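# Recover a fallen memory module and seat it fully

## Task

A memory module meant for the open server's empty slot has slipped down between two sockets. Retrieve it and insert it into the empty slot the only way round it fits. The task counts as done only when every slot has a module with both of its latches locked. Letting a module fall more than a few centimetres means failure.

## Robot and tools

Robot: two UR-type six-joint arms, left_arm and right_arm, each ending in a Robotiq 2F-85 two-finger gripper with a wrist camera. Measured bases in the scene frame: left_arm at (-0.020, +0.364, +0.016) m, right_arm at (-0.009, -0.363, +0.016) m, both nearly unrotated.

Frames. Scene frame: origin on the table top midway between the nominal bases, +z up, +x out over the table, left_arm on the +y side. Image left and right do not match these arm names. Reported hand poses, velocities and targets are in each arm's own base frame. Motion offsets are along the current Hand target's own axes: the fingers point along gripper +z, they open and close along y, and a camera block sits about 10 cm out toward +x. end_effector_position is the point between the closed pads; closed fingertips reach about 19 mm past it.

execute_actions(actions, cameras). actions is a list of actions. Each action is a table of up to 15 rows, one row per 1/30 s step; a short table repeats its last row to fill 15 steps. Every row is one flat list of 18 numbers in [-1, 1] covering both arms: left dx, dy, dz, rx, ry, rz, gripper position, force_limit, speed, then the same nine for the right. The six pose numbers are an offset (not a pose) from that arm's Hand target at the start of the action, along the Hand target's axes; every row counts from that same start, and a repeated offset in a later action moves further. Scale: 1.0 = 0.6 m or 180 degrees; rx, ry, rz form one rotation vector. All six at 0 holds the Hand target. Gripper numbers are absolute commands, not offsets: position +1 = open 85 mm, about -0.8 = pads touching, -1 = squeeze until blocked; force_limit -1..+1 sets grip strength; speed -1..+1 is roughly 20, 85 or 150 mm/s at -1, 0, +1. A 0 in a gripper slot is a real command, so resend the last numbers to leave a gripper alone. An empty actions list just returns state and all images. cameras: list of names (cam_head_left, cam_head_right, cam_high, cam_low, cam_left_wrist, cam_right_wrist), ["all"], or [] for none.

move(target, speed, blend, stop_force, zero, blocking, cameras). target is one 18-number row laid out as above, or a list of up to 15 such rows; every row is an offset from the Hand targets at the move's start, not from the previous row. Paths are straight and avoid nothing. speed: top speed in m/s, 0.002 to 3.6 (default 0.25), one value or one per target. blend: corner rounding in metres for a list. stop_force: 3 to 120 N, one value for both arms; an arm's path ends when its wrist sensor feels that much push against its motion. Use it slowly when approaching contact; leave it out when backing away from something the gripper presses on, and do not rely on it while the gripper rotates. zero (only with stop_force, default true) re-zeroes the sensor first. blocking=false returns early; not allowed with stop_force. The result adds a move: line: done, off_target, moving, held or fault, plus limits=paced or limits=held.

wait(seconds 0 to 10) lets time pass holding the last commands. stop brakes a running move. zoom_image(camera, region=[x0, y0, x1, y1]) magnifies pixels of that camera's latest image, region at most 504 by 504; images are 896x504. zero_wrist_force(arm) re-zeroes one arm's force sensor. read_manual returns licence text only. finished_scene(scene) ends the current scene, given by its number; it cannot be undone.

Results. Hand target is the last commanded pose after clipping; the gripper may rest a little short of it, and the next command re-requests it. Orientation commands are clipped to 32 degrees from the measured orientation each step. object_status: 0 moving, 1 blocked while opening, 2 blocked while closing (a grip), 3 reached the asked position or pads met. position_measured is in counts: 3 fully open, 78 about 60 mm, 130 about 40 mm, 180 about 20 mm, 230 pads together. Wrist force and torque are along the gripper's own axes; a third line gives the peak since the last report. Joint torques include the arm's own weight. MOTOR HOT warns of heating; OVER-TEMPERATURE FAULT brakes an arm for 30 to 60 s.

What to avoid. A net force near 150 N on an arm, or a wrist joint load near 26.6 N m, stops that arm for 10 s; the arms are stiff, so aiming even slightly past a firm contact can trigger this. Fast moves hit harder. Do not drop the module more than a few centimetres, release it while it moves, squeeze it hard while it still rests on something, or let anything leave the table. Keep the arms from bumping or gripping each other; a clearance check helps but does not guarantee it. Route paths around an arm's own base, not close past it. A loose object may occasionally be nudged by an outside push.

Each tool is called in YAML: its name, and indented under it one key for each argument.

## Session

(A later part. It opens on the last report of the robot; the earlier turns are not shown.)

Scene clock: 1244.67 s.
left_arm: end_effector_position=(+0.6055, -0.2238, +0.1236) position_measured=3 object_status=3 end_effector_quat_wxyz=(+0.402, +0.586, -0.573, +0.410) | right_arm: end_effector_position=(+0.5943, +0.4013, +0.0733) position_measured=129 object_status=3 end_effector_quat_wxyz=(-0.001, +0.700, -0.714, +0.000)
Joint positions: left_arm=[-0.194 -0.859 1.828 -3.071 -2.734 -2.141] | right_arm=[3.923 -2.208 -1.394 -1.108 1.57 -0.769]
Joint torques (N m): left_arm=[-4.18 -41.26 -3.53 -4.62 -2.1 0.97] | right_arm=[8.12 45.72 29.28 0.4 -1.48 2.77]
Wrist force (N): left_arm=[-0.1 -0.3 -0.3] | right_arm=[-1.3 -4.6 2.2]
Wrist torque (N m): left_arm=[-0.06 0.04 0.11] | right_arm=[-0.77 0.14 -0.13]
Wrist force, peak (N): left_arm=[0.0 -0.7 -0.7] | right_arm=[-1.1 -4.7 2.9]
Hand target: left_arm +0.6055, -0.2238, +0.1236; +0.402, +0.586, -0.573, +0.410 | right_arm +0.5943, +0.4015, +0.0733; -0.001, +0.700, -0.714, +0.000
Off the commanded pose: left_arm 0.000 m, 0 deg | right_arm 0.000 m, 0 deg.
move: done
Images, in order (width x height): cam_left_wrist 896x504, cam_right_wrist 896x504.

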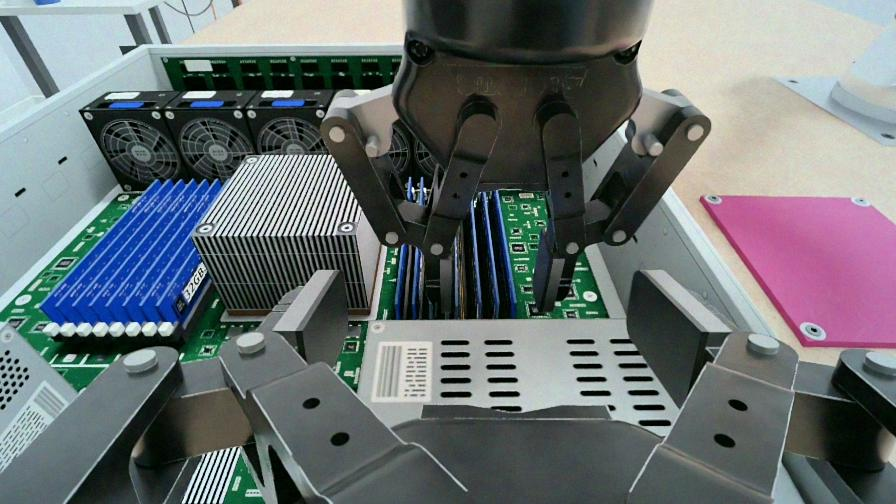

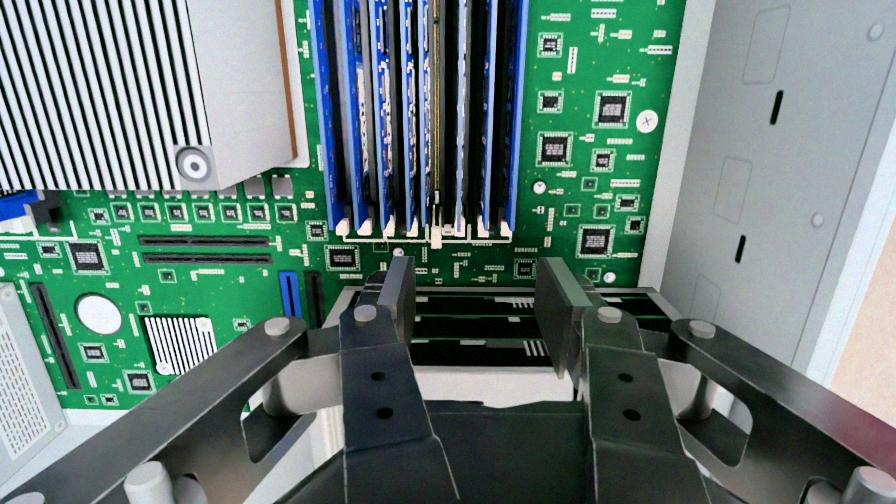

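move:
  target: [0,0,0,0,0,0,1,-1,-1, 0,0.001,0.0525,0,0,0,0,-0.7,0]
  speed: 0.02
  stop_force: 6

move:
  target: [0,0,0,0,0,0,1,-1,-1, -0.0025,0,0.006,0,0,0,0,-0.7,0]
  speed: 0.015
  stop_force: 30

move:
  target: [0,0,0,0,0,0,1,-1,-1, -0.0092,0,0.005,0,0,0,0,-0.7,0]
  speed: 0.015
  stop_force: 30

move:
  target: [0,0,0,0,0,0,1,-1,-1, 0,0,-0.06,0,0,0,0,-0.7,0]
  speed: 0.08
  cameras: ["cam_right_wrist","cam_left_wrist"]

zoom_image:
  camera: "cam_right_wrist"
  region: [380, 180, 520, 280]

Scene clock: 1260.03 s.
left_arm: end_effector_position=(+0.6055, -0.2238, +0.1236) position_measured=3 object_status=3 end_effector_quat_wxyz=(+0.402, +0.586, -0.573, +0.410) | right_arm: end_effector_position=(+0.5938, +0.4015, +0.0440) position_measured=129 object_status=3 end_effector_quat_wxyz=(-0.001, +0.700, -0.714, +0.000)
Joint positions: left_arm=[-0.194 -0.859 1.828 -3.071 -2.734 -2.141] | right_arm=[3.924 -2.24 -1.422 -1.047 1.57 -0.769]
Joint torques (N m): left_arm=[-4.04 -41.12 -3.33 -4.59 -2.02 0.97] | right_arm=[-0.58 58.22 27.62 0.57 -0.25 2.41]
Wrist force (N): left_arm=[0.5 -0.1 -0.5] | right_arm=[-1.1 -4.7 0.1]
Wrist torque (N m): left_arm=[-0.02 -0.04 0.12] | right_arm=[-0.73 0.14 -0.12]
Wrist force, peak (N): left_arm=[0.8 -0.2 -0.6] | right_arm=[-3.8 -4.4 -8.6]
Hand target: left_arm +0.6055, -0.2238, +0.1236; +0.402, +0.586, -0.573, +0.410 | right_arm +0.5938, +0.4015, +0.0440; -0.001, +0.700, -0.714, +0.000 (not the last commanded pose)
Off the commanded pose: left_arm 0.000 m, 0 deg | right_arm 0.002 m, 0 deg.
move: contact (right_arm)

Scene clock: 1261.47 s.
left_arm: end_effector_position=(+0.6055, -0.2238, +0.1236) position_measured=3 object_status=3 end_effector_quat_wxyz=(+0.402, +0.586, -0.573, +0.410) | right_arm: end_effector_position=(+0.5939, +0.4030, +0.0404) position_measured=129 object_status=3 end_effector_quat_wxyz=(-0.001, +0.700, -0.714, +0.000)
Joint positions: left_arm=[-0.194 -0.859 1.828 -3.071 -2.734 -2.141] | right_arm=[3.925 -2.246 -1.422 -1.041 1.57 -0.767]
Joint torques (N m): left_arm=[-4.14 -41.07 -3.61 -4.65 -1.99 0.98] | right_arm=[5.65 39.11 22.83 3.34 -0.56 2.82]
Wrist force (N): left_arm=[0.4 -0.4 -0.2] | right_arm=[-5.2 -4.4 -5.1]
Wrist torque (N m): left_arm=[-0.07 -0.06 0.11] | right_arm=[-0.58 0.21 -0.21]
Wrist force, peak (N): left_arm=[0.2 -0.6 -0.8] | right_arm=[-2.1 -2.3 -10.0]
Hand target: left_arm +0.6055, -0.2238, +0.1236; +0.402, +0.586, -0.573, +0.410 | right_arm +0.5939, +0.4030, +0.0404; -0.001, +0.700, -0.714, +0.000
Off the commanded pose: left_arm 0.000 m, 0 deg | right_arm 0.000 m, 0 deg.
move: done

Scene clock: 1262.93 s.
left_arm: end_effector_position=(+0.6055, -0.2238, +0.1236) position_measured=3 object_status=3 end_effector_quat_wxyz=(+0.402, +0.586, -0.573, +0.410) | right_arm: end_effector_position=(+0.5940, +0.4086, +0.0374) position_measured=129 object_status=3 end_effector_quat_wxyz=(-0.001, +0.700, -0.714, +0.000)
Joint positions: left_arm=[-0.194 -0.859 1.828 -3.071 -2.734 -2.141] | right_arm=[3.93 -2.256 -1.412 -1.041 1.57 -0.762]
Joint torques (N m): left_arm=[-3.65 -40.94 -4.26 -4.56 -1.98 0.99] | right_arm=[9.28 43.06 27.16 4.52 -1.38 2.75]
Wrist force (N): left_arm=[0.6 -0.3 -0.7] | right_arm=[-0.4 -4.7 -2.4]
Wrist torque (N m): left_arm=[-0.06 -0.06 0.12] | right_arm=[-0.70 0.12 -0.11]
Wrist force, peak (N): left_arm=[0.3 -0.4 -0.9] | right_arm=[-5.2 -4.7 -6.1]
Hand target: left_arm +0.6055, -0.2238, +0.1236; +0.402, +0.586, -0.573, +0.410 | right_arm +0.5940, +0.4086, +0.0374; -0.001, +0.700, -0.714, +0.000
Off the commanded pose: left_arm 0.000 m, 0 deg | right_arm 0.000 m, 0 deg.
move: done

Scene clock: 1263.93 s.
left_arm: end_effector_position=(+0.6055, -0.2238, +0.1236) position_measured=3 object_status=3 end_effector_quat_wxyz=(+0.402, +0.586, -0.573, +0.410) | right_arm: end_effector_position=(+0.5939, +0.4085, +0.0732) position_measured=129 object_status=3 end_effector_quat_wxyz=(-0.001, +0.700, -0.714, +0.000)
Joint positions: left_arm=[-0.194 -0.859 1.828 -3.071 -2.734 -2.141] | right_arm=[3.93 -2.216 -1.38 -1.113 1.57 -0.762]
Joint torques (N m): left_arm=[-3.57 -40.82 -3.58 -4.37 -2 0.98] | right_arm=[8.53 58.09 28.96 0.28 -0.96 2.68]
Wrist force (N): left_arm=[-0.1 -0.6 -0.5] | right_arm=[-1.2 -4.8 2.0]
Wrist torque (N m): left_arm=[-0.09 0.05 0.11] | right_arm=[-0.80 0.12 -0.12]
Wrist force, peak (N): left_arm=[0.6 -0.3 -0.8] | right_arm=[-1.3 -4.5 2.9]
Hand target: left_arm +0.6055, -0.2238, +0.1236; +0.402, +0.586, -0.573, +0.410 | right_arm +0.5939, +0.4085, +0.0734; -0.001, +0.700, -0.714, +0.000
Off the commanded pose: left_arm 0.000 m, 0 deg | right_arm 0.000 m, 0 deg.
move: done
Images, in order (width x height): cam_left_wrist 896x504, cam_right_wrist 896x504.

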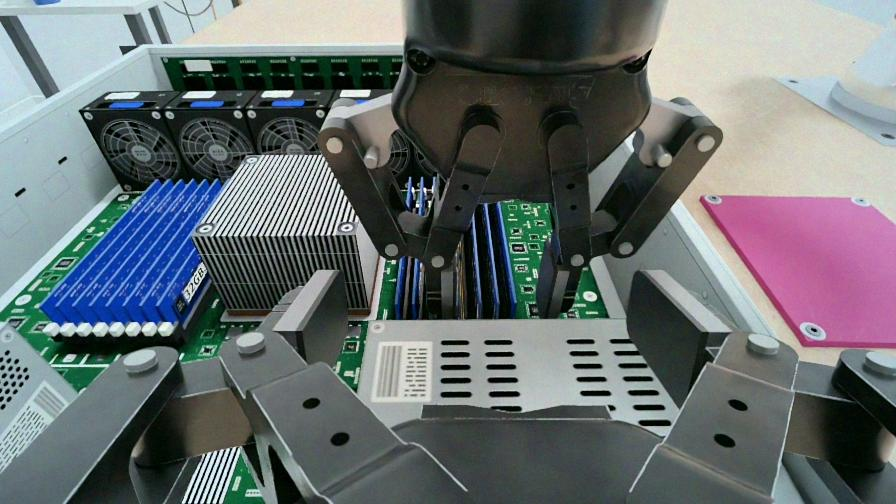

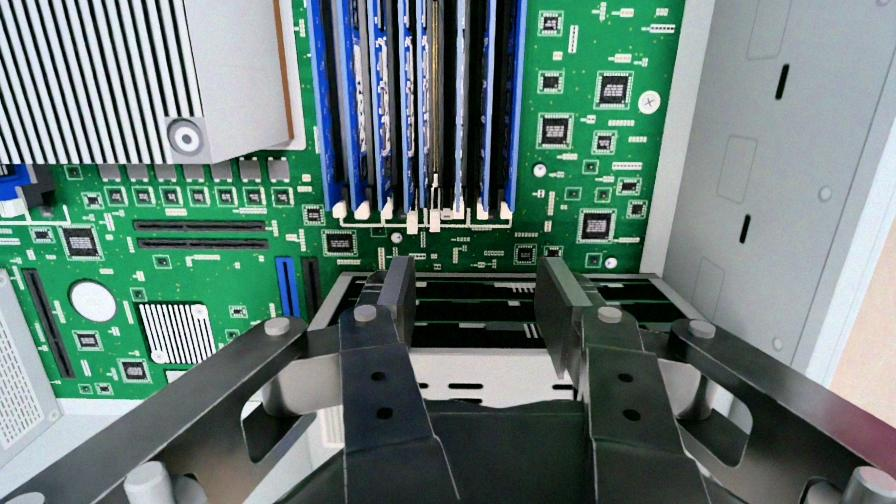

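Scaled by 3.600 from the camera's 896x504 image, which has a finer 1280x720 frame.

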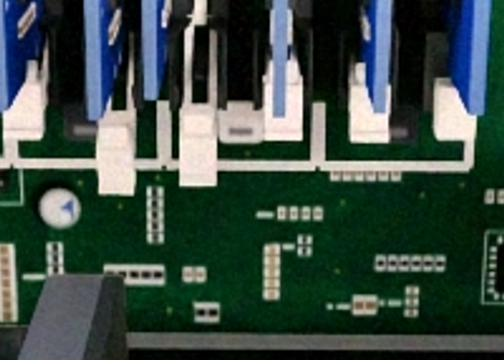

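move:
  target: [0,0,0,0,0,0,1,-1,-1, 0.1455,-0.0404,0,0,0,0,-0.735,-0.7,0]
  speed: 0.12
  cameras: ["cam_right_wrist","cam_left_wrist"]

zoom_image:
  camera: "cam_right_wrist"
  region: [430, 200, 520, 290]

zoom_image:
  camera: "cam_left_wrist"
  region: [400, 190, 520, 320]

Scene clock: 1284.30 s.
left_arm: end_effector_position=(+0.6055, -0.2238, +0.1236) position_measured=3 object_status=3 end_effector_quat_wxyz=(+0.402, +0.586, -0.573, +0.410) | right_arm: end_effector_position=(+0.6163, +0.3210, +0.0733) position_measured=221 object_status=3 end_effector_quat_wxyz=(-0.001, +0.700, -0.714, +0.000)
Joint positions: left_arm=[-0.194 -0.859 1.828 -3.071 -2.734 -2.141] | right_arm=[3.815 -2.16 -1.475 -1.074 1.57 -0.877]
Joint torques (N m): left_arm=[-3.9 -40.75 -2.87 -4.54 -1.98 0.98] | right_arm=[-9.32 57.62 14.04 5.04 1.36 -2.92]
Wrist force (N): left_arm=[0.2 -0.3 -0.7] | right_arm=[-1.2 -4.8 1.9]
Wrist torque (N m): left_arm=[-0.06 -0.03 0.11] | right_arm=[-0.81 0.12 0.02]
Wrist force, peak (N): left_arm=[0.3 -0.6 -0.7] | right_arm=[-1.2 -4.8 2.2]
Hand target: left_arm +0.6055, -0.2238, +0.1236; +0.402, +0.586, -0.573, +0.410 | right_arm +0.6164, +0.3207, +0.0733; -0.001, +0.700, -0.714, +0.000
Off the commanded pose: left_arm 0.000 m, 0 deg | right_arm 0.000 m, 0 deg.
move: done
Images, in order (width x height): cam_left_wrist 896x504, cam_right_wrist 896x504.

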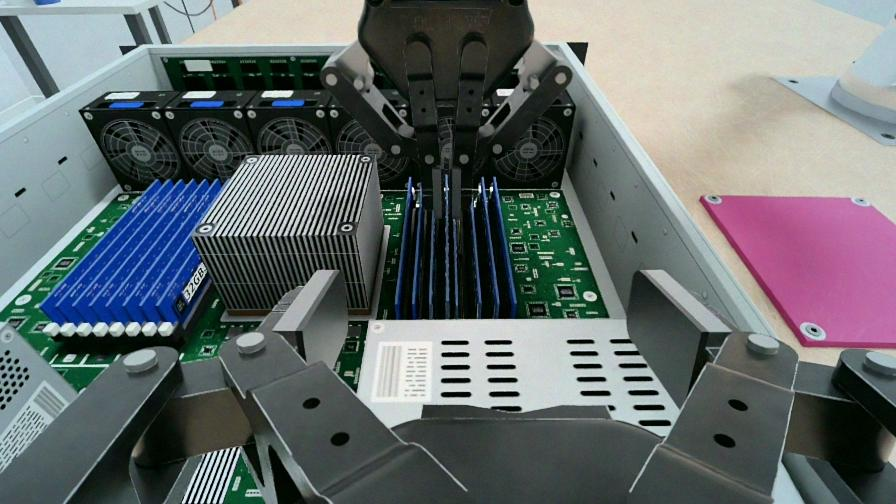

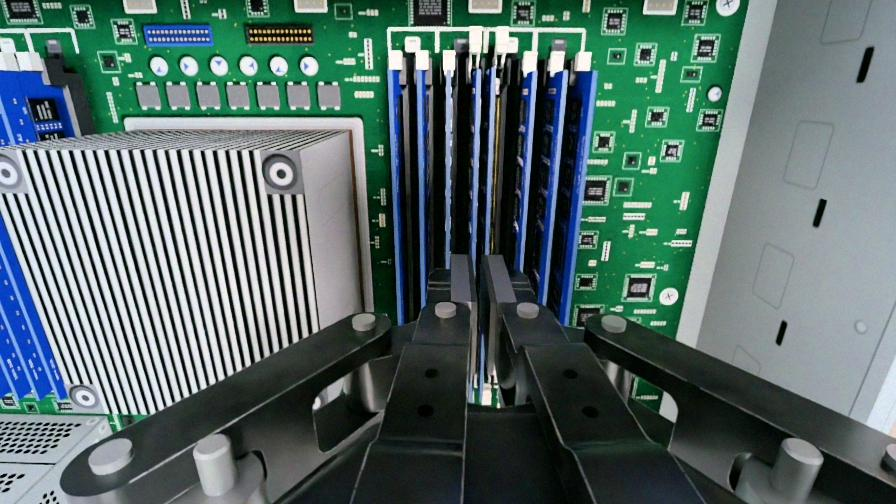

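Scaled by 5.600 from the camera's 896x504 image, which has a finer 1280x720 frame.

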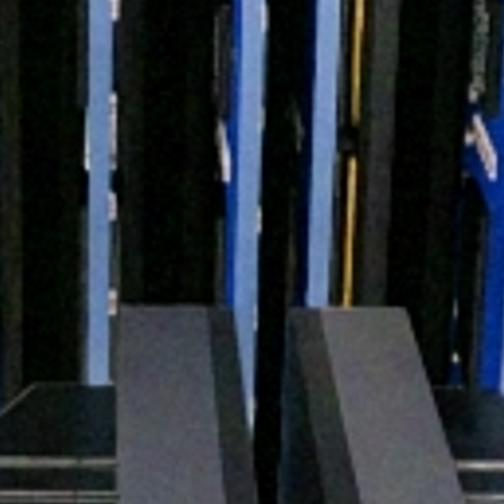

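Scaled by 3.877 from the camera's 896x504 image, which has a finer 1280x720 frame.

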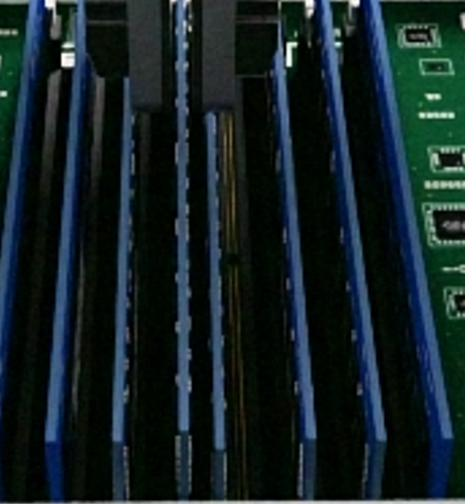

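move:
  target: [0,0,0,0,0,0,1,-1,-1, 0,0,0.015,0,0,0,-0.735,-0.7,0]
  speed: 0.04
  cameras: ["cam_right_wrist"]

zoom_image:
  camera: "cam_right_wrist"
  region: [430, 200, 520, 290]

move:
  target: [0,0,0,0,0,0,1,-1,-1, 0,0,0.0145,0,0,0,-0.735,-0.7,0]
  speed: 0.01
  stop_force: 6
  cameras: ["cam_right_wrist","cam_left_wrist"]

zoom_image:
  camera: "cam_right_wrist"
  region: [430, 200, 520, 290]

Scene clock: 1294.23 s.
left_arm: end_effector_position=(+0.6055, -0.2238, +0.1236) position_measured=3 object_status=3 end_effector_quat_wxyz=(+0.402, +0.586, -0.573, +0.410) | right_arm: end_effector_position=(+0.6164, +0.3207, +0.0645) position_measured=221 object_status=3 end_effector_quat_wxyz=(-0.001, +0.700, -0.714, +0.000)
Joint positions: left_arm=[-0.194 -0.859 1.828 -3.071 -2.734 -2.141] | right_arm=[3.815 -2.17 -1.484 -1.055 1.57 -0.877]
Joint torques (N m): left_arm=[-3.23 -40.91 -3.87 -4.45 -1.94 1.19] | right_arm=[-8.98 41.68 14.96 4.84 1.28 -2.92]
Wrist force (N): left_arm=[0.0 -0.4 -0.4] | right_arm=[-1.3 -4.7 2.2]
Wrist torque (N m): left_arm=[-0.08 0.02 0.11] | right_arm=[-0.79 0.13 0.02]
Wrist force, peak (N): left_arm=[0.2 -0.3 -0.9] | right_arm=[-1.4 -4.9 1.9]
Hand target: left_arm +0.6055, -0.2238, +0.1236; +0.402, +0.586, -0.573, +0.410 | right_arm +0.6164, +0.3207, +0.0643; -0.001, +0.700, -0.714, +0.000
Off the commanded pose: left_arm 0.000 m, 0 deg | right_arm 0.000 m, 0 deg.
move: done
Images, in order (width x height): cam_right_wrist 896x504.

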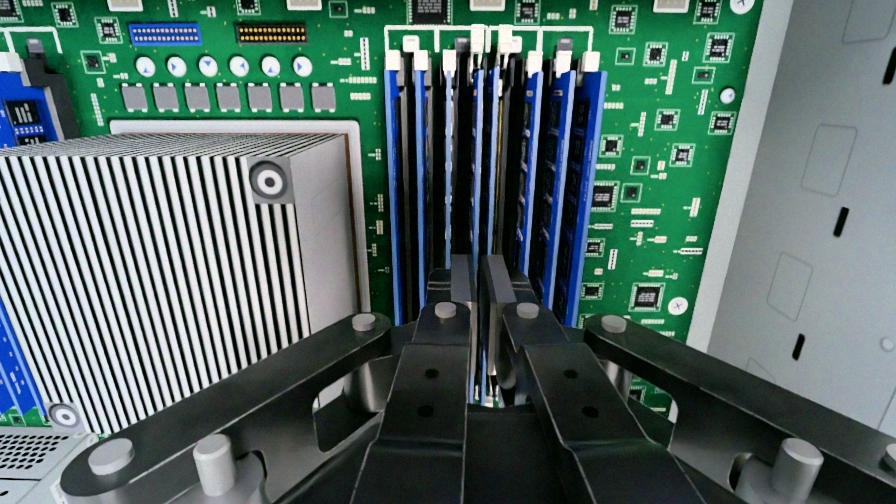

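Scaled by 5.600 from the camera's 896x504 image, which has a finer 1280x720 frame.

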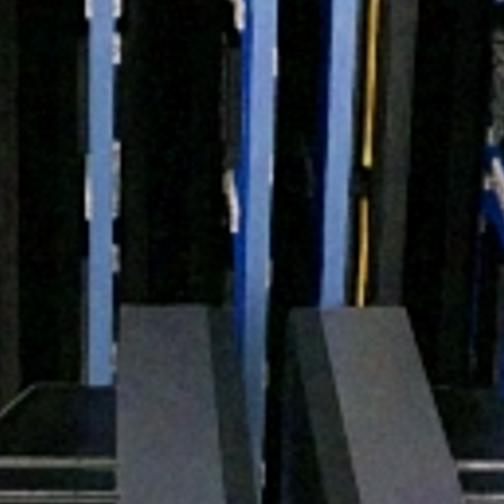

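Scene clock: 1295.83 s.
left_arm: end_effector_position=(+0.6055, -0.2238, +0.1236) position_measured=3 object_status=3 end_effector_quat_wxyz=(+0.402, +0.586, -0.573, +0.410) | right_arm: end_effector_position=(+0.6164, +0.3207, +0.0559) position_measured=221 object_status=3 end_effector_quat_wxyz=(-0.001, +0.700, -0.714, +0.000)
Joint positions: left_arm=[-0.194 -0.859 1.828 -3.071 -2.734 -2.141] | right_arm=[3.815 -2.18 -1.492 -1.037 1.57 -0.877]
Joint torques (N m): left_arm=[-4.04 -41.1 -4.53 -4.61 -1.86 1.24] | right_arm=[-6.06 50.98 20.97 0.05 1.1 -2.84]
Wrist force (N): left_arm=[0.1 -0.5 -0.3] | right_arm=[0.9 -4.5 -6.9]
Wrist torque (N m): left_arm=[-0.08 0.00 0.11] | right_arm=[-0.81 0.08 0.01]
Wrist force, peak (N): left_arm=[0.4 -0.9 -0.5] | right_arm=[0.9 -4.5 -6.9]
Hand target: left_arm +0.6055, -0.2238, +0.1236; +0.402, +0.586, -0.573, +0.410 | right_arm +0.6164, +0.3208, +0.0560; -0.001, +0.700, -0.714, +0.000
Off the commanded pose: left_arm 0.000 m, 0 deg | right_arm 0.000 m, 0 deg.
move: contact (right_arm)
Images, in order (width x height): cam_left_wrist 896x504, cam_right_wrist 896x504.

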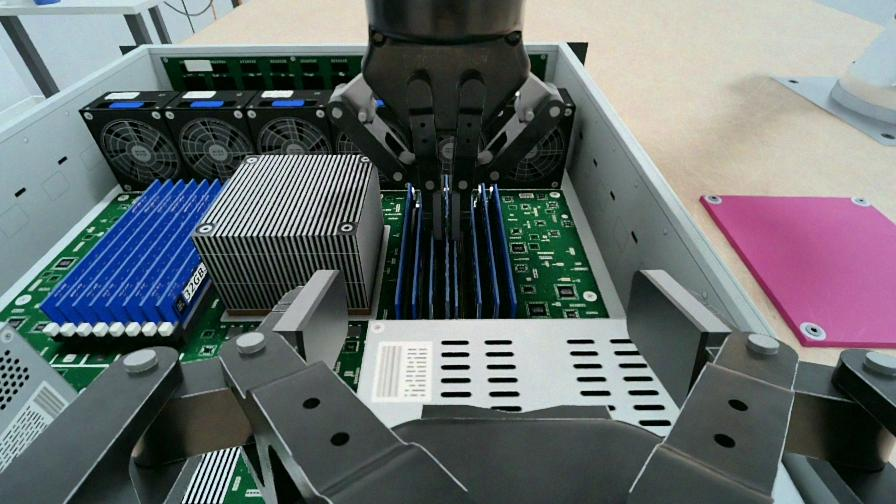

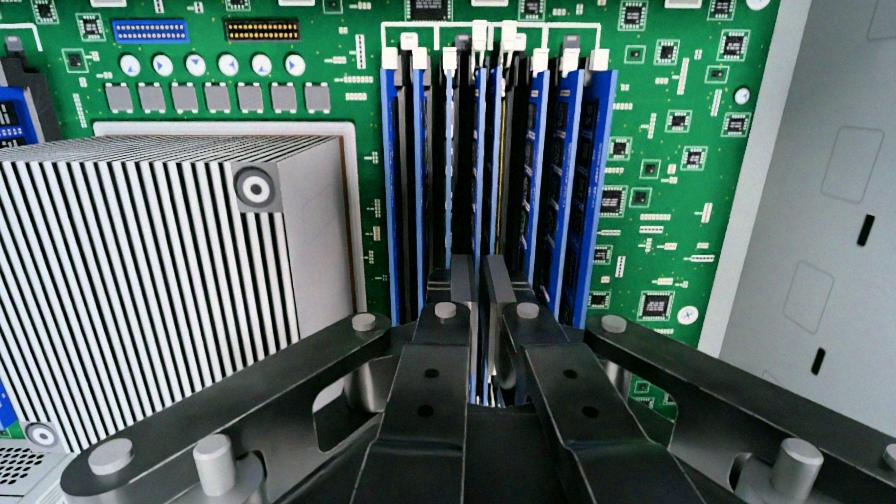

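Scaled by 5.600 from the camera's 896x504 image, which has a finer 1280x720 frame.

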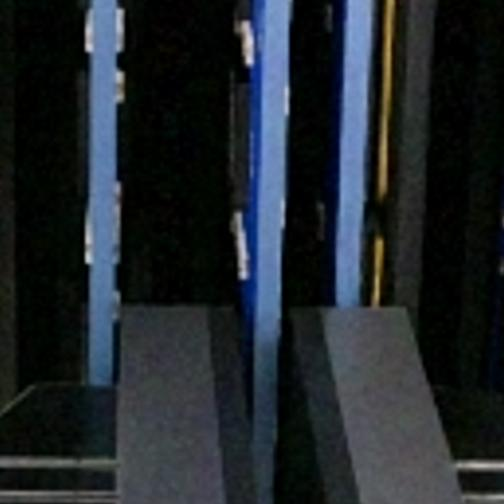

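execute_actions:
  actions:
    - [[0,0,0,0,0,0,1,-1,-1, 0,0,0,0,0,0,-1,-0.5,-1]]
    - [[0,0,0,0,0,0,1,-1,-1, 0,0,0,0,0,0,-1,-0.5,-1]]

move:
  target: [0,0,0,0,0,0,1,-1,-1, 0,0,-0.0133,0,0,0,-1,-0.5,-1]
  speed: 0.02
  stop_force: 25
  cameras: ["cam_left_wrist","cam_right_wrist"]

zoom_image:
  camera: "cam_left_wrist"
  region: [400, 190, 520, 320]

Scene clock: 1301.33 s.
left_arm: end_effector_position=(+0.6055, -0.2238, +0.1236) position_measured=3 object_status=3 end_effector_quat_wxyz=(+0.402, +0.586, -0.573, +0.410) | right_arm: end_effector_position=(+0.6164, +0.3208, +0.0560) position_measured=228 object_status=2 end_effector_quat_wxyz=(-0.001, +0.700, -0.714, +0.000)
Joint positions: left_arm=[-0.194 -0.859 1.828 -3.071 -2.734 -2.141] | right_arm=[3.815 -2.18 -1.492 -1.037 1.57 -0.877]
Joint torques (N m): left_arm=[-3.89 -40.66 -3.44 -4.51 -1.98 1.16] | right_arm=[6.37 52.67 26.02 0.6 1.12 -2.82]
Wrist force (N): left_arm=[0.2 -0.5 -0.5] | right_arm=[-1.6 -4.8 -2.8]
Wrist torque (N m): left_arm=[-0.09 0.00 0.11] | right_arm=[-0.80 0.15 0.03]
Wrist force, peak (N): left_arm=[0.7 -0.8 -0.1] | right_arm=[0.5 -4.8 -7.4]
Hand target: left_arm +0.6055, -0.2238, +0.1236; +0.402, +0.586, -0.573, +0.410 | right_arm +0.6164, +0.3208, +0.0560; -0.001, +0.700, -0.714, +0.000
Off the commanded pose: left_arm 0.000 m, 0 deg | right_arm 0.000 m, 0 deg.

Scene clock: 1302.80 s.
left_arm: end_effector_position=(+0.6055, -0.2238, +0.1236) position_measured=3 object_status=3 end_effector_quat_wxyz=(+0.402, +0.586, -0.573, +0.410) | right_arm: end_effector_position=(+0.6164, +0.3207, +0.0640) position_measured=228 object_status=2 end_effector_quat_wxyz=(-0.001, +0.700, -0.714, +0.000)
Joint positions: left_arm=[-0.194 -0.859 1.828 -3.071 -2.734 -2.141] | right_arm=[3.815 -2.17 -1.485 -1.054 1.57 -0.877]
Joint torques (N m): left_arm=[-3.69 -41.15 -4.05 -4.55 -2.01 0.98] | right_arm=[6.41 56.81 28.85 0.62 1.17 -2.27]
Wrist force (N): left_arm=[-0.2 -0.6 -0.7] | right_arm=[-1.3 -4.7 2.2]
Wrist torque (N m): left_arm=[-0.09 0.04 0.11] | right_arm=[-0.79 0.13 0.02]
Wrist force, peak (N): left_arm=[0.4 -0.6 -0.7] | right_arm=[-1.2 -4.8 2.8]
Hand target: left_arm +0.6055, -0.2238, +0.1236; +0.402, +0.586, -0.573, +0.410 | right_arm +0.6164, +0.3207, +0.0640; -0.001, +0.700, -0.714, +0.000
Off the commanded pose: left_arm 0.000 m, 0 deg | right_arm 0.000 m, 0 deg.
move: done
Images, in order (width x height): cam_left_wrist 896x504, cam_right_wrist 896x504.

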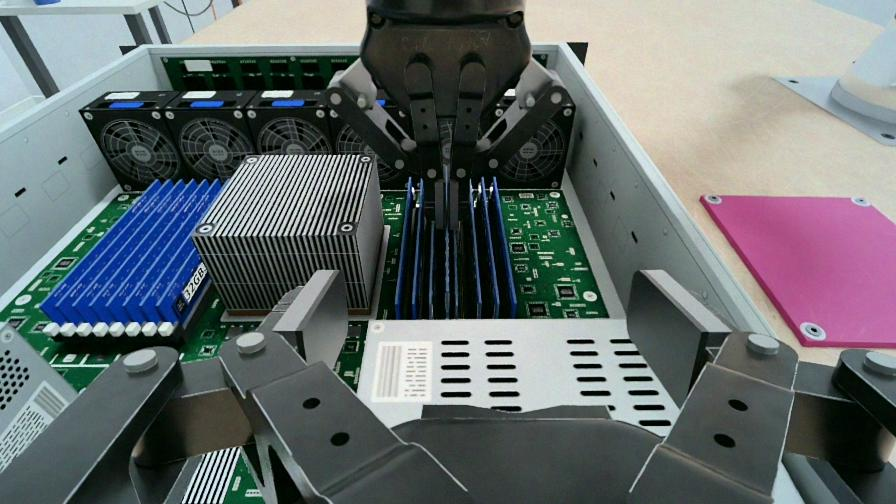

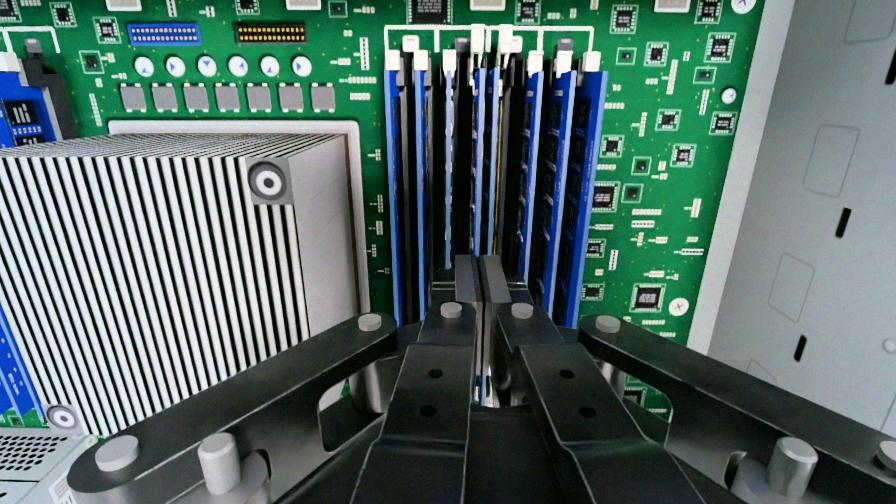

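Scaled by 3.877 from the camera's 896x504 image, which has a finer 1280x720 frame.

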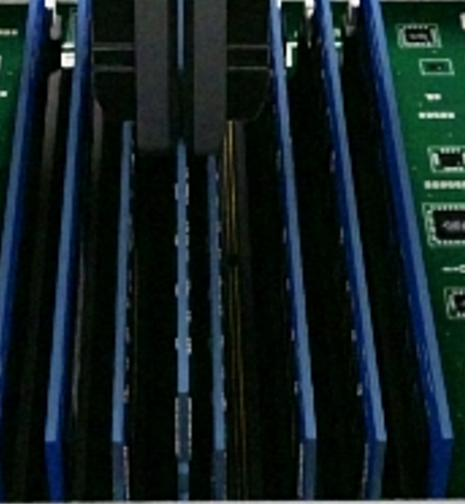

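move:
  target:
    - [0,0,0,0,0,0,1,-1,-1, 0,0,-0.06,0,0,0,-1,-0.5,-1]
    - [0,0,0,0,0,0,1,-1,-1, 0,0,-0.25,0,0,0,-1,-0.5,-1]
    - [0,0,0,0,0,0,1,-1,-1, 0.5,0,-0.3,0,0,0,-1,-0.5,-1]
  speed: [0.04,0.12,0.15]
  blend: [0.01,0.03,0]
  cameras: ["cam_left_wrist","cam_right_wrist","cam_high"]

Scene clock: 1331.10 s.
left_arm: end_effector_position=(+0.6055, -0.2238, +0.1236) position_measured=3 object_status=3 end_effector_quat_wxyz=(+0.402, +0.586, -0.573, +0.410) | right_arm: end_effector_position=(+0.6098, +0.0207, +0.2435) position_measured=228 object_status=2 end_effector_quat_wxyz=(-0.001, +0.700, -0.714, +0.000)
Joint positions: left_arm=[-0.194 -0.859 1.828 -3.071 -2.734 -2.141] | right_arm=[3.396 -1.832 -1.497 -1.381 1.572 -1.296]
Joint torques (N m): left_arm=[-3.7 -41.25 -3.26 -4.51 -1.85 1.01] | right_arm=[-9.42 45.64 31.15 0.38 1.39 -2.72]
Wrist force (N): left_arm=[0.4 -0.4 -0.3] | right_arm=[-1.3 -4.8 2.4]
Wrist torque (N m): left_arm=[-0.06 -0.04 0.11] | right_arm=[-0.79 0.14 0.02]
Wrist force, peak (N): left_arm=[0.1 -0.4 -1.1] | right_arm=[-1.2 -4.9 2.5]
Hand target: left_arm +0.6055, -0.2238, +0.1236; +0.402, +0.586, -0.573, +0.410 | right_arm +0.6098, +0.0205, +0.2435; -0.001, +0.700, -0.714, +0.000
Off the commanded pose: left_arm 0.000 m, 0 deg | right_arm 0.000 m, 0 deg.
move: done
Images, in order (width x height): cam_high 896x504, cam_left_wrist 896x504, cam_right_wrist 896x504.

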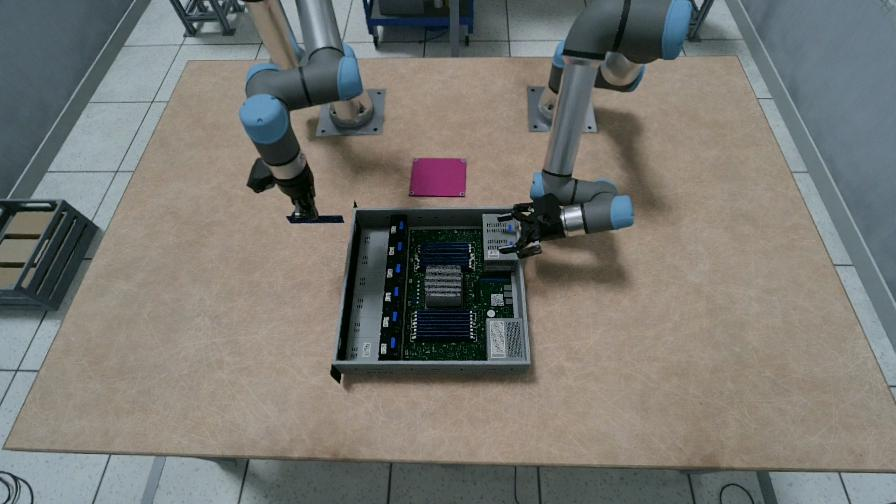

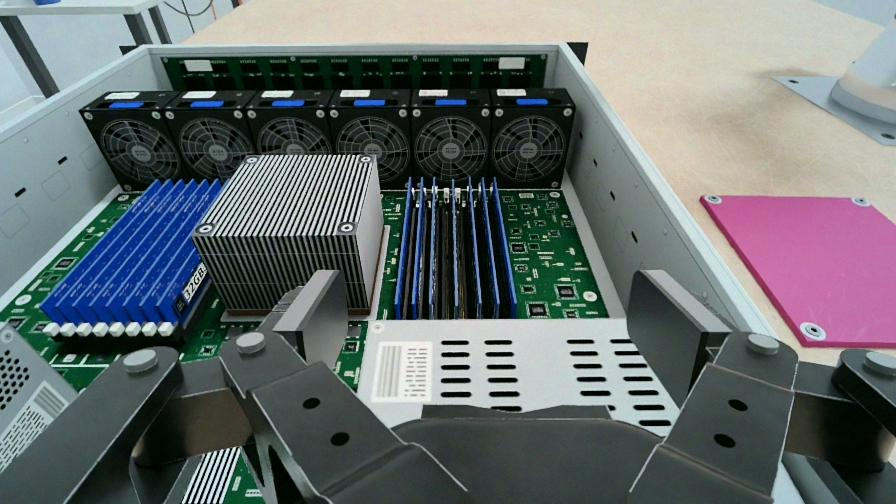

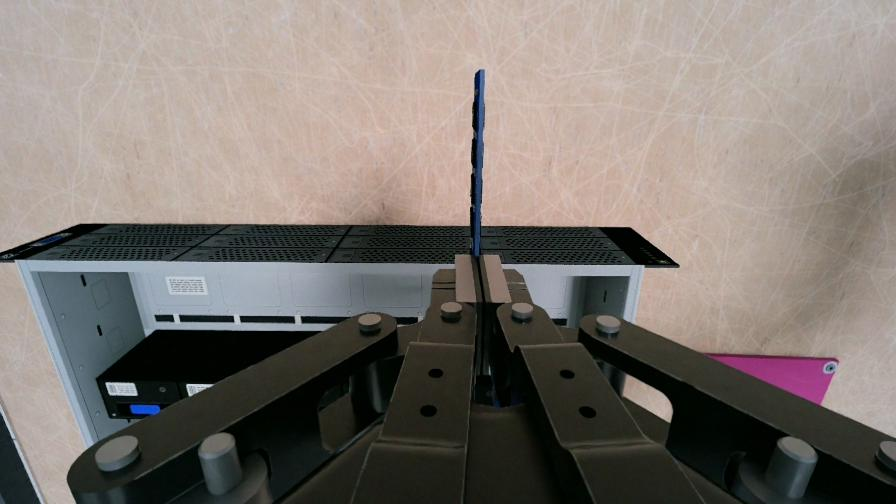

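zoom_image:
  camera: "cam_left_wrist"
  region: [390, 160, 530, 330]

zoom_image:
  camera: "cam_left_wrist"
  region: [430, 240, 490, 325]

Scaled by 2.965 from the camera's 896x504 image, which has a finer 1280x720 frame.

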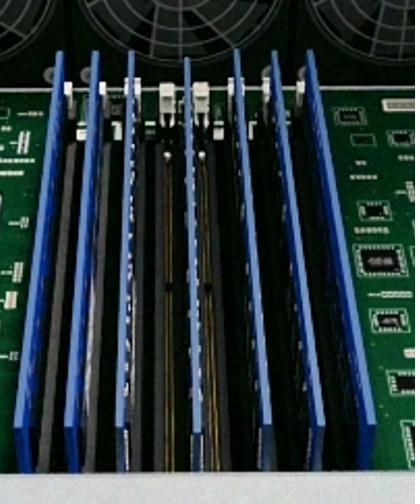

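Scaled by 5.929 from the camera's 896x504 image, which has a finer 1280x720 frame.

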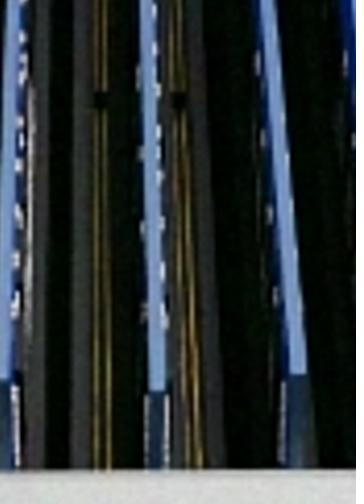

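move:
  target: [0.3333,-0.0127,0.1360,0.0037,-0.3888,-0.0053,0,-1,-1, 0,0,0,0,0,0,-1,-0.5,-1]
  speed: 0.25
  cameras: ["cam_left_wrist","cam_high","cam_right_wrist"]

Scene clock: 1341.67 s.
left_arm: end_effector_position=(+0.6165, -0.3686, +0.2836) position_measured=129 object_status=3 end_effector_quat_wxyz=(+0.001, +0.721, -0.693, +0.000) | right_arm: end_effector_position=(+0.6098, +0.0205, +0.2435) position_measured=228 object_status=2 end_effector_quat_wxyz=(-0.001, +0.700, -0.714, +0.000)
Joint positions: left_arm=[-0.725 -1.042 1.014 -1.542 -1.572 -2.337] | right_arm=[3.395 -1.832 -1.497 -1.381 1.572 -1.297]
Joint torques (N m): left_arm=[-10.67 -36.47 -36.9 -0.57 1.12 -1.75] | right_arm=[-9.1 43.77 31.58 0.56 1.31 -2.82]
Wrist force (N): left_arm=[0.3 0.1 1.7] | right_arm=[-1.4 -4.7 2.5]
Wrist torque (N m): left_arm=[-0.13 0.27 0.29] | right_arm=[-0.79 0.17 0.02]
Wrist force, peak (N): left_arm=[1.6 0.4 1.6] | right_arm=[-1.4 -5.1 2.6]
Hand target: left_arm +0.6165, -0.3687, +0.2836; +0.001, +0.721, -0.693, +0.000 | right_arm +0.6098, +0.0205, +0.2435; -0.001, +0.700, -0.714, +0.000
Off the commanded pose: left_arm 0.000 m, 0 deg | right_arm 0.000 m, 0 deg.
move: done
Images, in order (width x height): cam_high 896x504, cam_left_wrist 896x504, cam_right_wrist 896x504.

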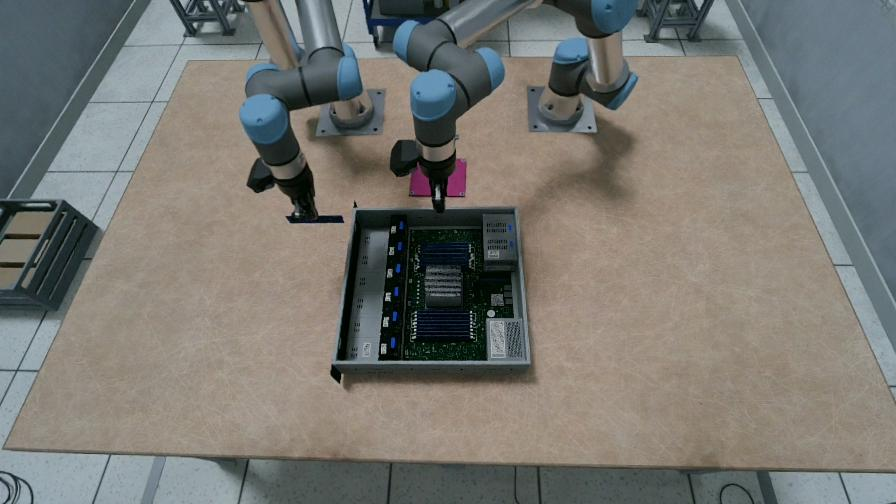

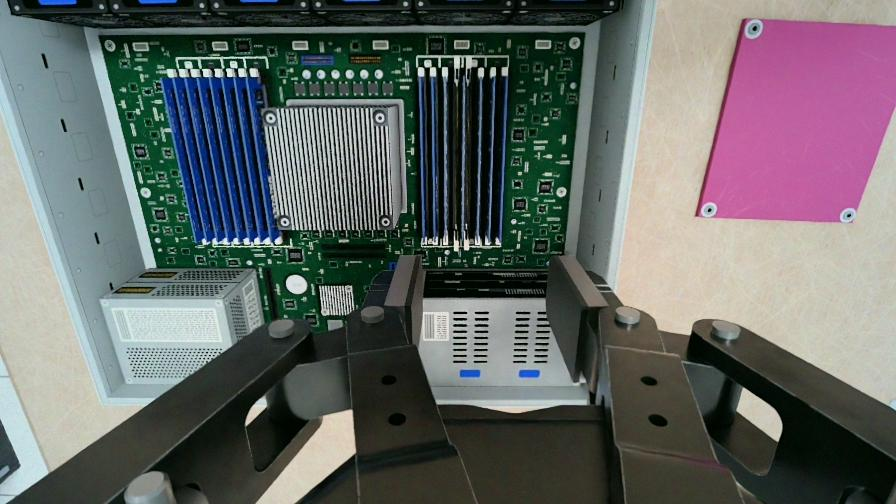

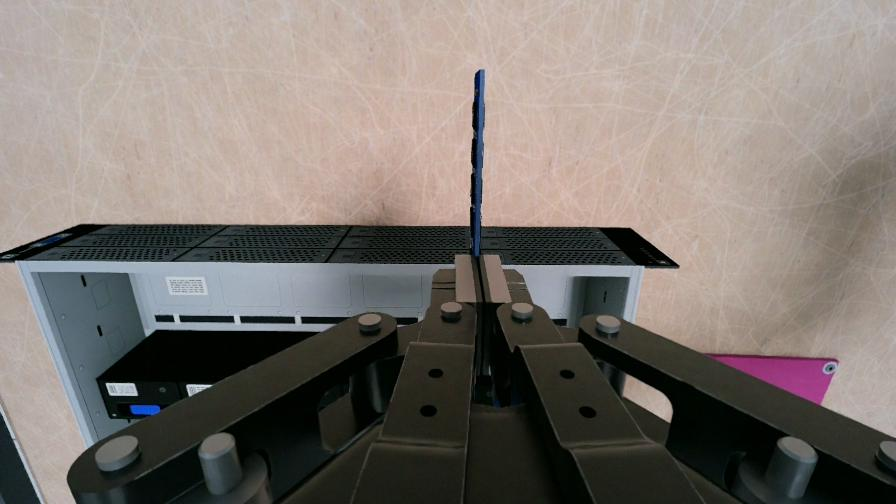

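move:
  target: [0,0,0.3333,0,0,0,-1,-1,0, 0,0,0,0,0,0,-1,-0.5,-1]
  speed: 0.15
  cameras: ["cam_left_wrist"]

zoom_image:
  camera: "cam_left_wrist"
  region: [400, 190, 520, 290]

zoom_image:
  camera: "cam_left_wrist"
  region: [400, 30, 540, 150]

Scene clock: 1361.13 s.
left_arm: end_effector_position=(+0.6162, -0.3687, +0.0838) position_measured=232 object_status=3 end_effector_quat_wxyz=(+0.001, +0.721, -0.693, +0.000) | right_arm: end_effector_position=(+0.6098, +0.0205, +0.2435) position_measured=228 object_status=2 end_effector_quat_wxyz=(-0.001, +0.700, -0.714, +0.000)
Joint positions: left_arm=[-0.726 -0.941 1.375 -2.004 -1.572 -2.337] | right_arm=[3.395 -1.832 -1.497 -1.381 1.572 -1.297]
Joint torques (N m): left_arm=[-2.89 -39.04 -9.63 -5.49 1.28 -0.2] | right_arm=[-8.91 41.03 30.67 0.49 1.38 -2.73]
Wrist force (N): left_arm=[0.5 0.1 1.7] | right_arm=[-1.3 -4.8 2.3]
Wrist torque (N m): left_arm=[-0.10 0.23 0.28] | right_arm=[-0.81 0.15 0.01]
Wrist force, peak (N): left_arm=[0.5 0.2 3.2] | right_arm=[-1.4 -4.9 2.6]
Hand target: left_arm +0.6162, -0.3687, +0.0836; +0.001, +0.721, -0.693, +0.000 | right_arm +0.6098, +0.0205, +0.2435; -0.001, +0.700, -0.714, +0.000
Off the commanded pose: left_arm 0.000 m, 0 deg | right_arm 0.000 m, 0 deg.
move: done
Images, in order (width x height): cam_left_wrist 896x504.

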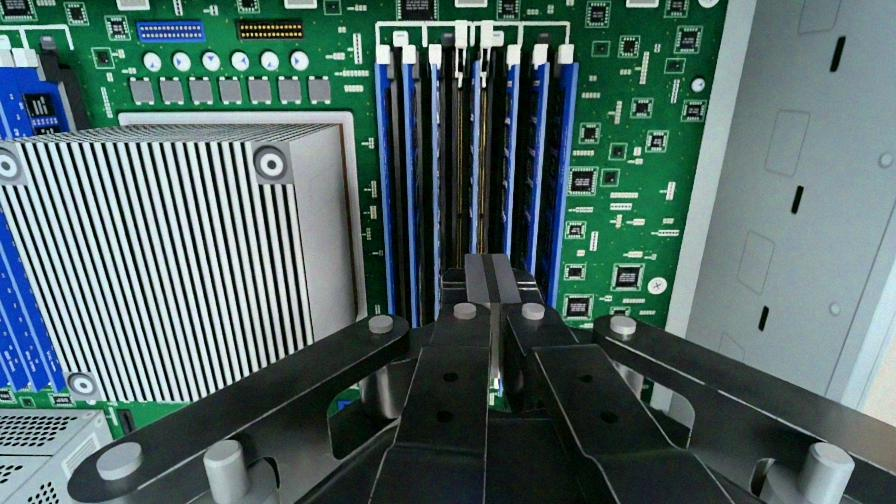

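Scaled by 4.200 from the camera's 896x504 image, which has a finer 1280x720 frame.

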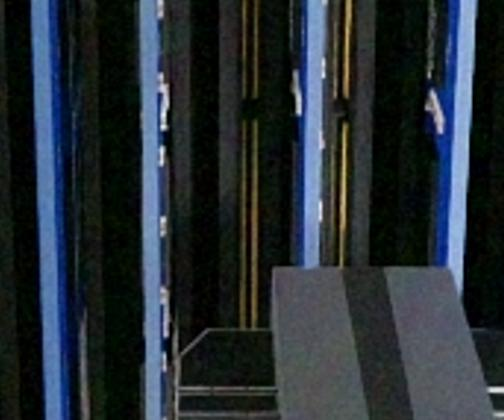

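Scaled by 3.600 from the camera's 896x504 image, which has a finer 1280x720 frame.

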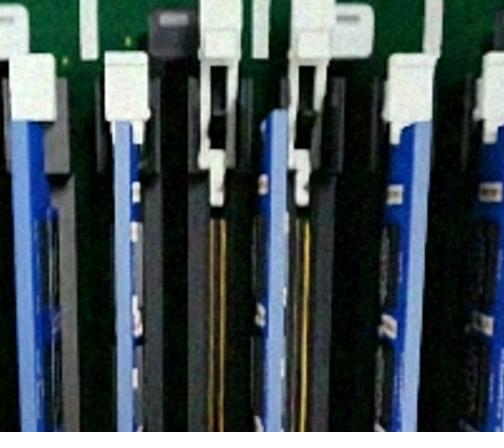

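move:
  target:
    - [0,0.0177,0,0,0,0,-1,-1,0, 0,0,0,0,0,0,-1,-0.5,-1]
    - [0,0.0177,0.0467,0,0,0,-1,-1,0, 0,0,0,0,0,0,-1,-0.5,-1]
  speed: [0.05,0.015]
  stop_force: 5
  cameras: ["cam_left_wrist"]

zoom_image:
  camera: "cam_left_wrist"
  region: [430, 200, 550, 300]

Scene clock: 1372.37 s.
left_arm: end_effector_position=(+0.6055, -0.3691, +0.0594) position_measured=232 object_status=3 end_effector_quat_wxyz=(+0.001, +0.721, -0.693, +0.000) | right_arm: end_effector_position=(+0.6098, +0.0205, +0.2435) position_measured=228 object_status=2 end_effector_quat_wxyz=(-0.001, +0.700, -0.714, +0.000)
Joint positions: left_arm=[-0.736 -0.934 1.433 -2.069 -1.572 -2.348] | right_arm=[3.395 -1.832 -1.497 -1.381 1.572 -1.297]
Joint torques (N m): left_arm=[-10.04 -58.78 -32.08 -0.42 0.01 -1.56] | right_arm=[-8.95 39.21 30.62 0.61 1.36 -2.72]
Wrist force (N): left_arm=[0.0 0.7 -2.7] | right_arm=[-1.3 -4.7 2.5]
Wrist torque (N m): left_arm=[-0.09 0.27 0.29] | right_arm=[-0.79 0.14 0.01]
Wrist force, peak (N): left_arm=[-5.1 1.1 -17.6] | right_arm=[-1.2 -5.2 2.3]
Hand target: left_arm +0.6055, -0.3692, +0.0594; +0.001, +0.721, -0.693, +0.000 (not the last commanded pose) | right_arm +0.6098, +0.0205, +0.2435; -0.001, +0.700, -0.714, +0.000
Off the commanded pose: left_arm 0.004 m, 0 deg | right_arm 0.000 m, 0 deg.
move: contact (left_arm); path passed 1 of 2 targets
Images, in order (width x height): cam_left_wrist 896x504.

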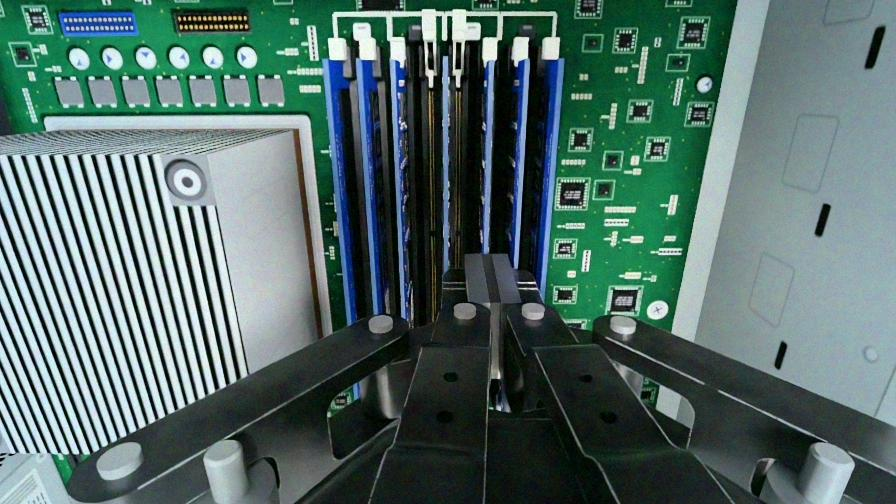

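Scaled by 4.200 from the camera's 896x504 image, which has a finer 1280x720 frame.

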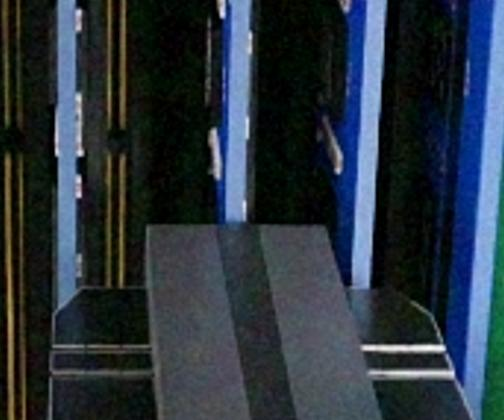

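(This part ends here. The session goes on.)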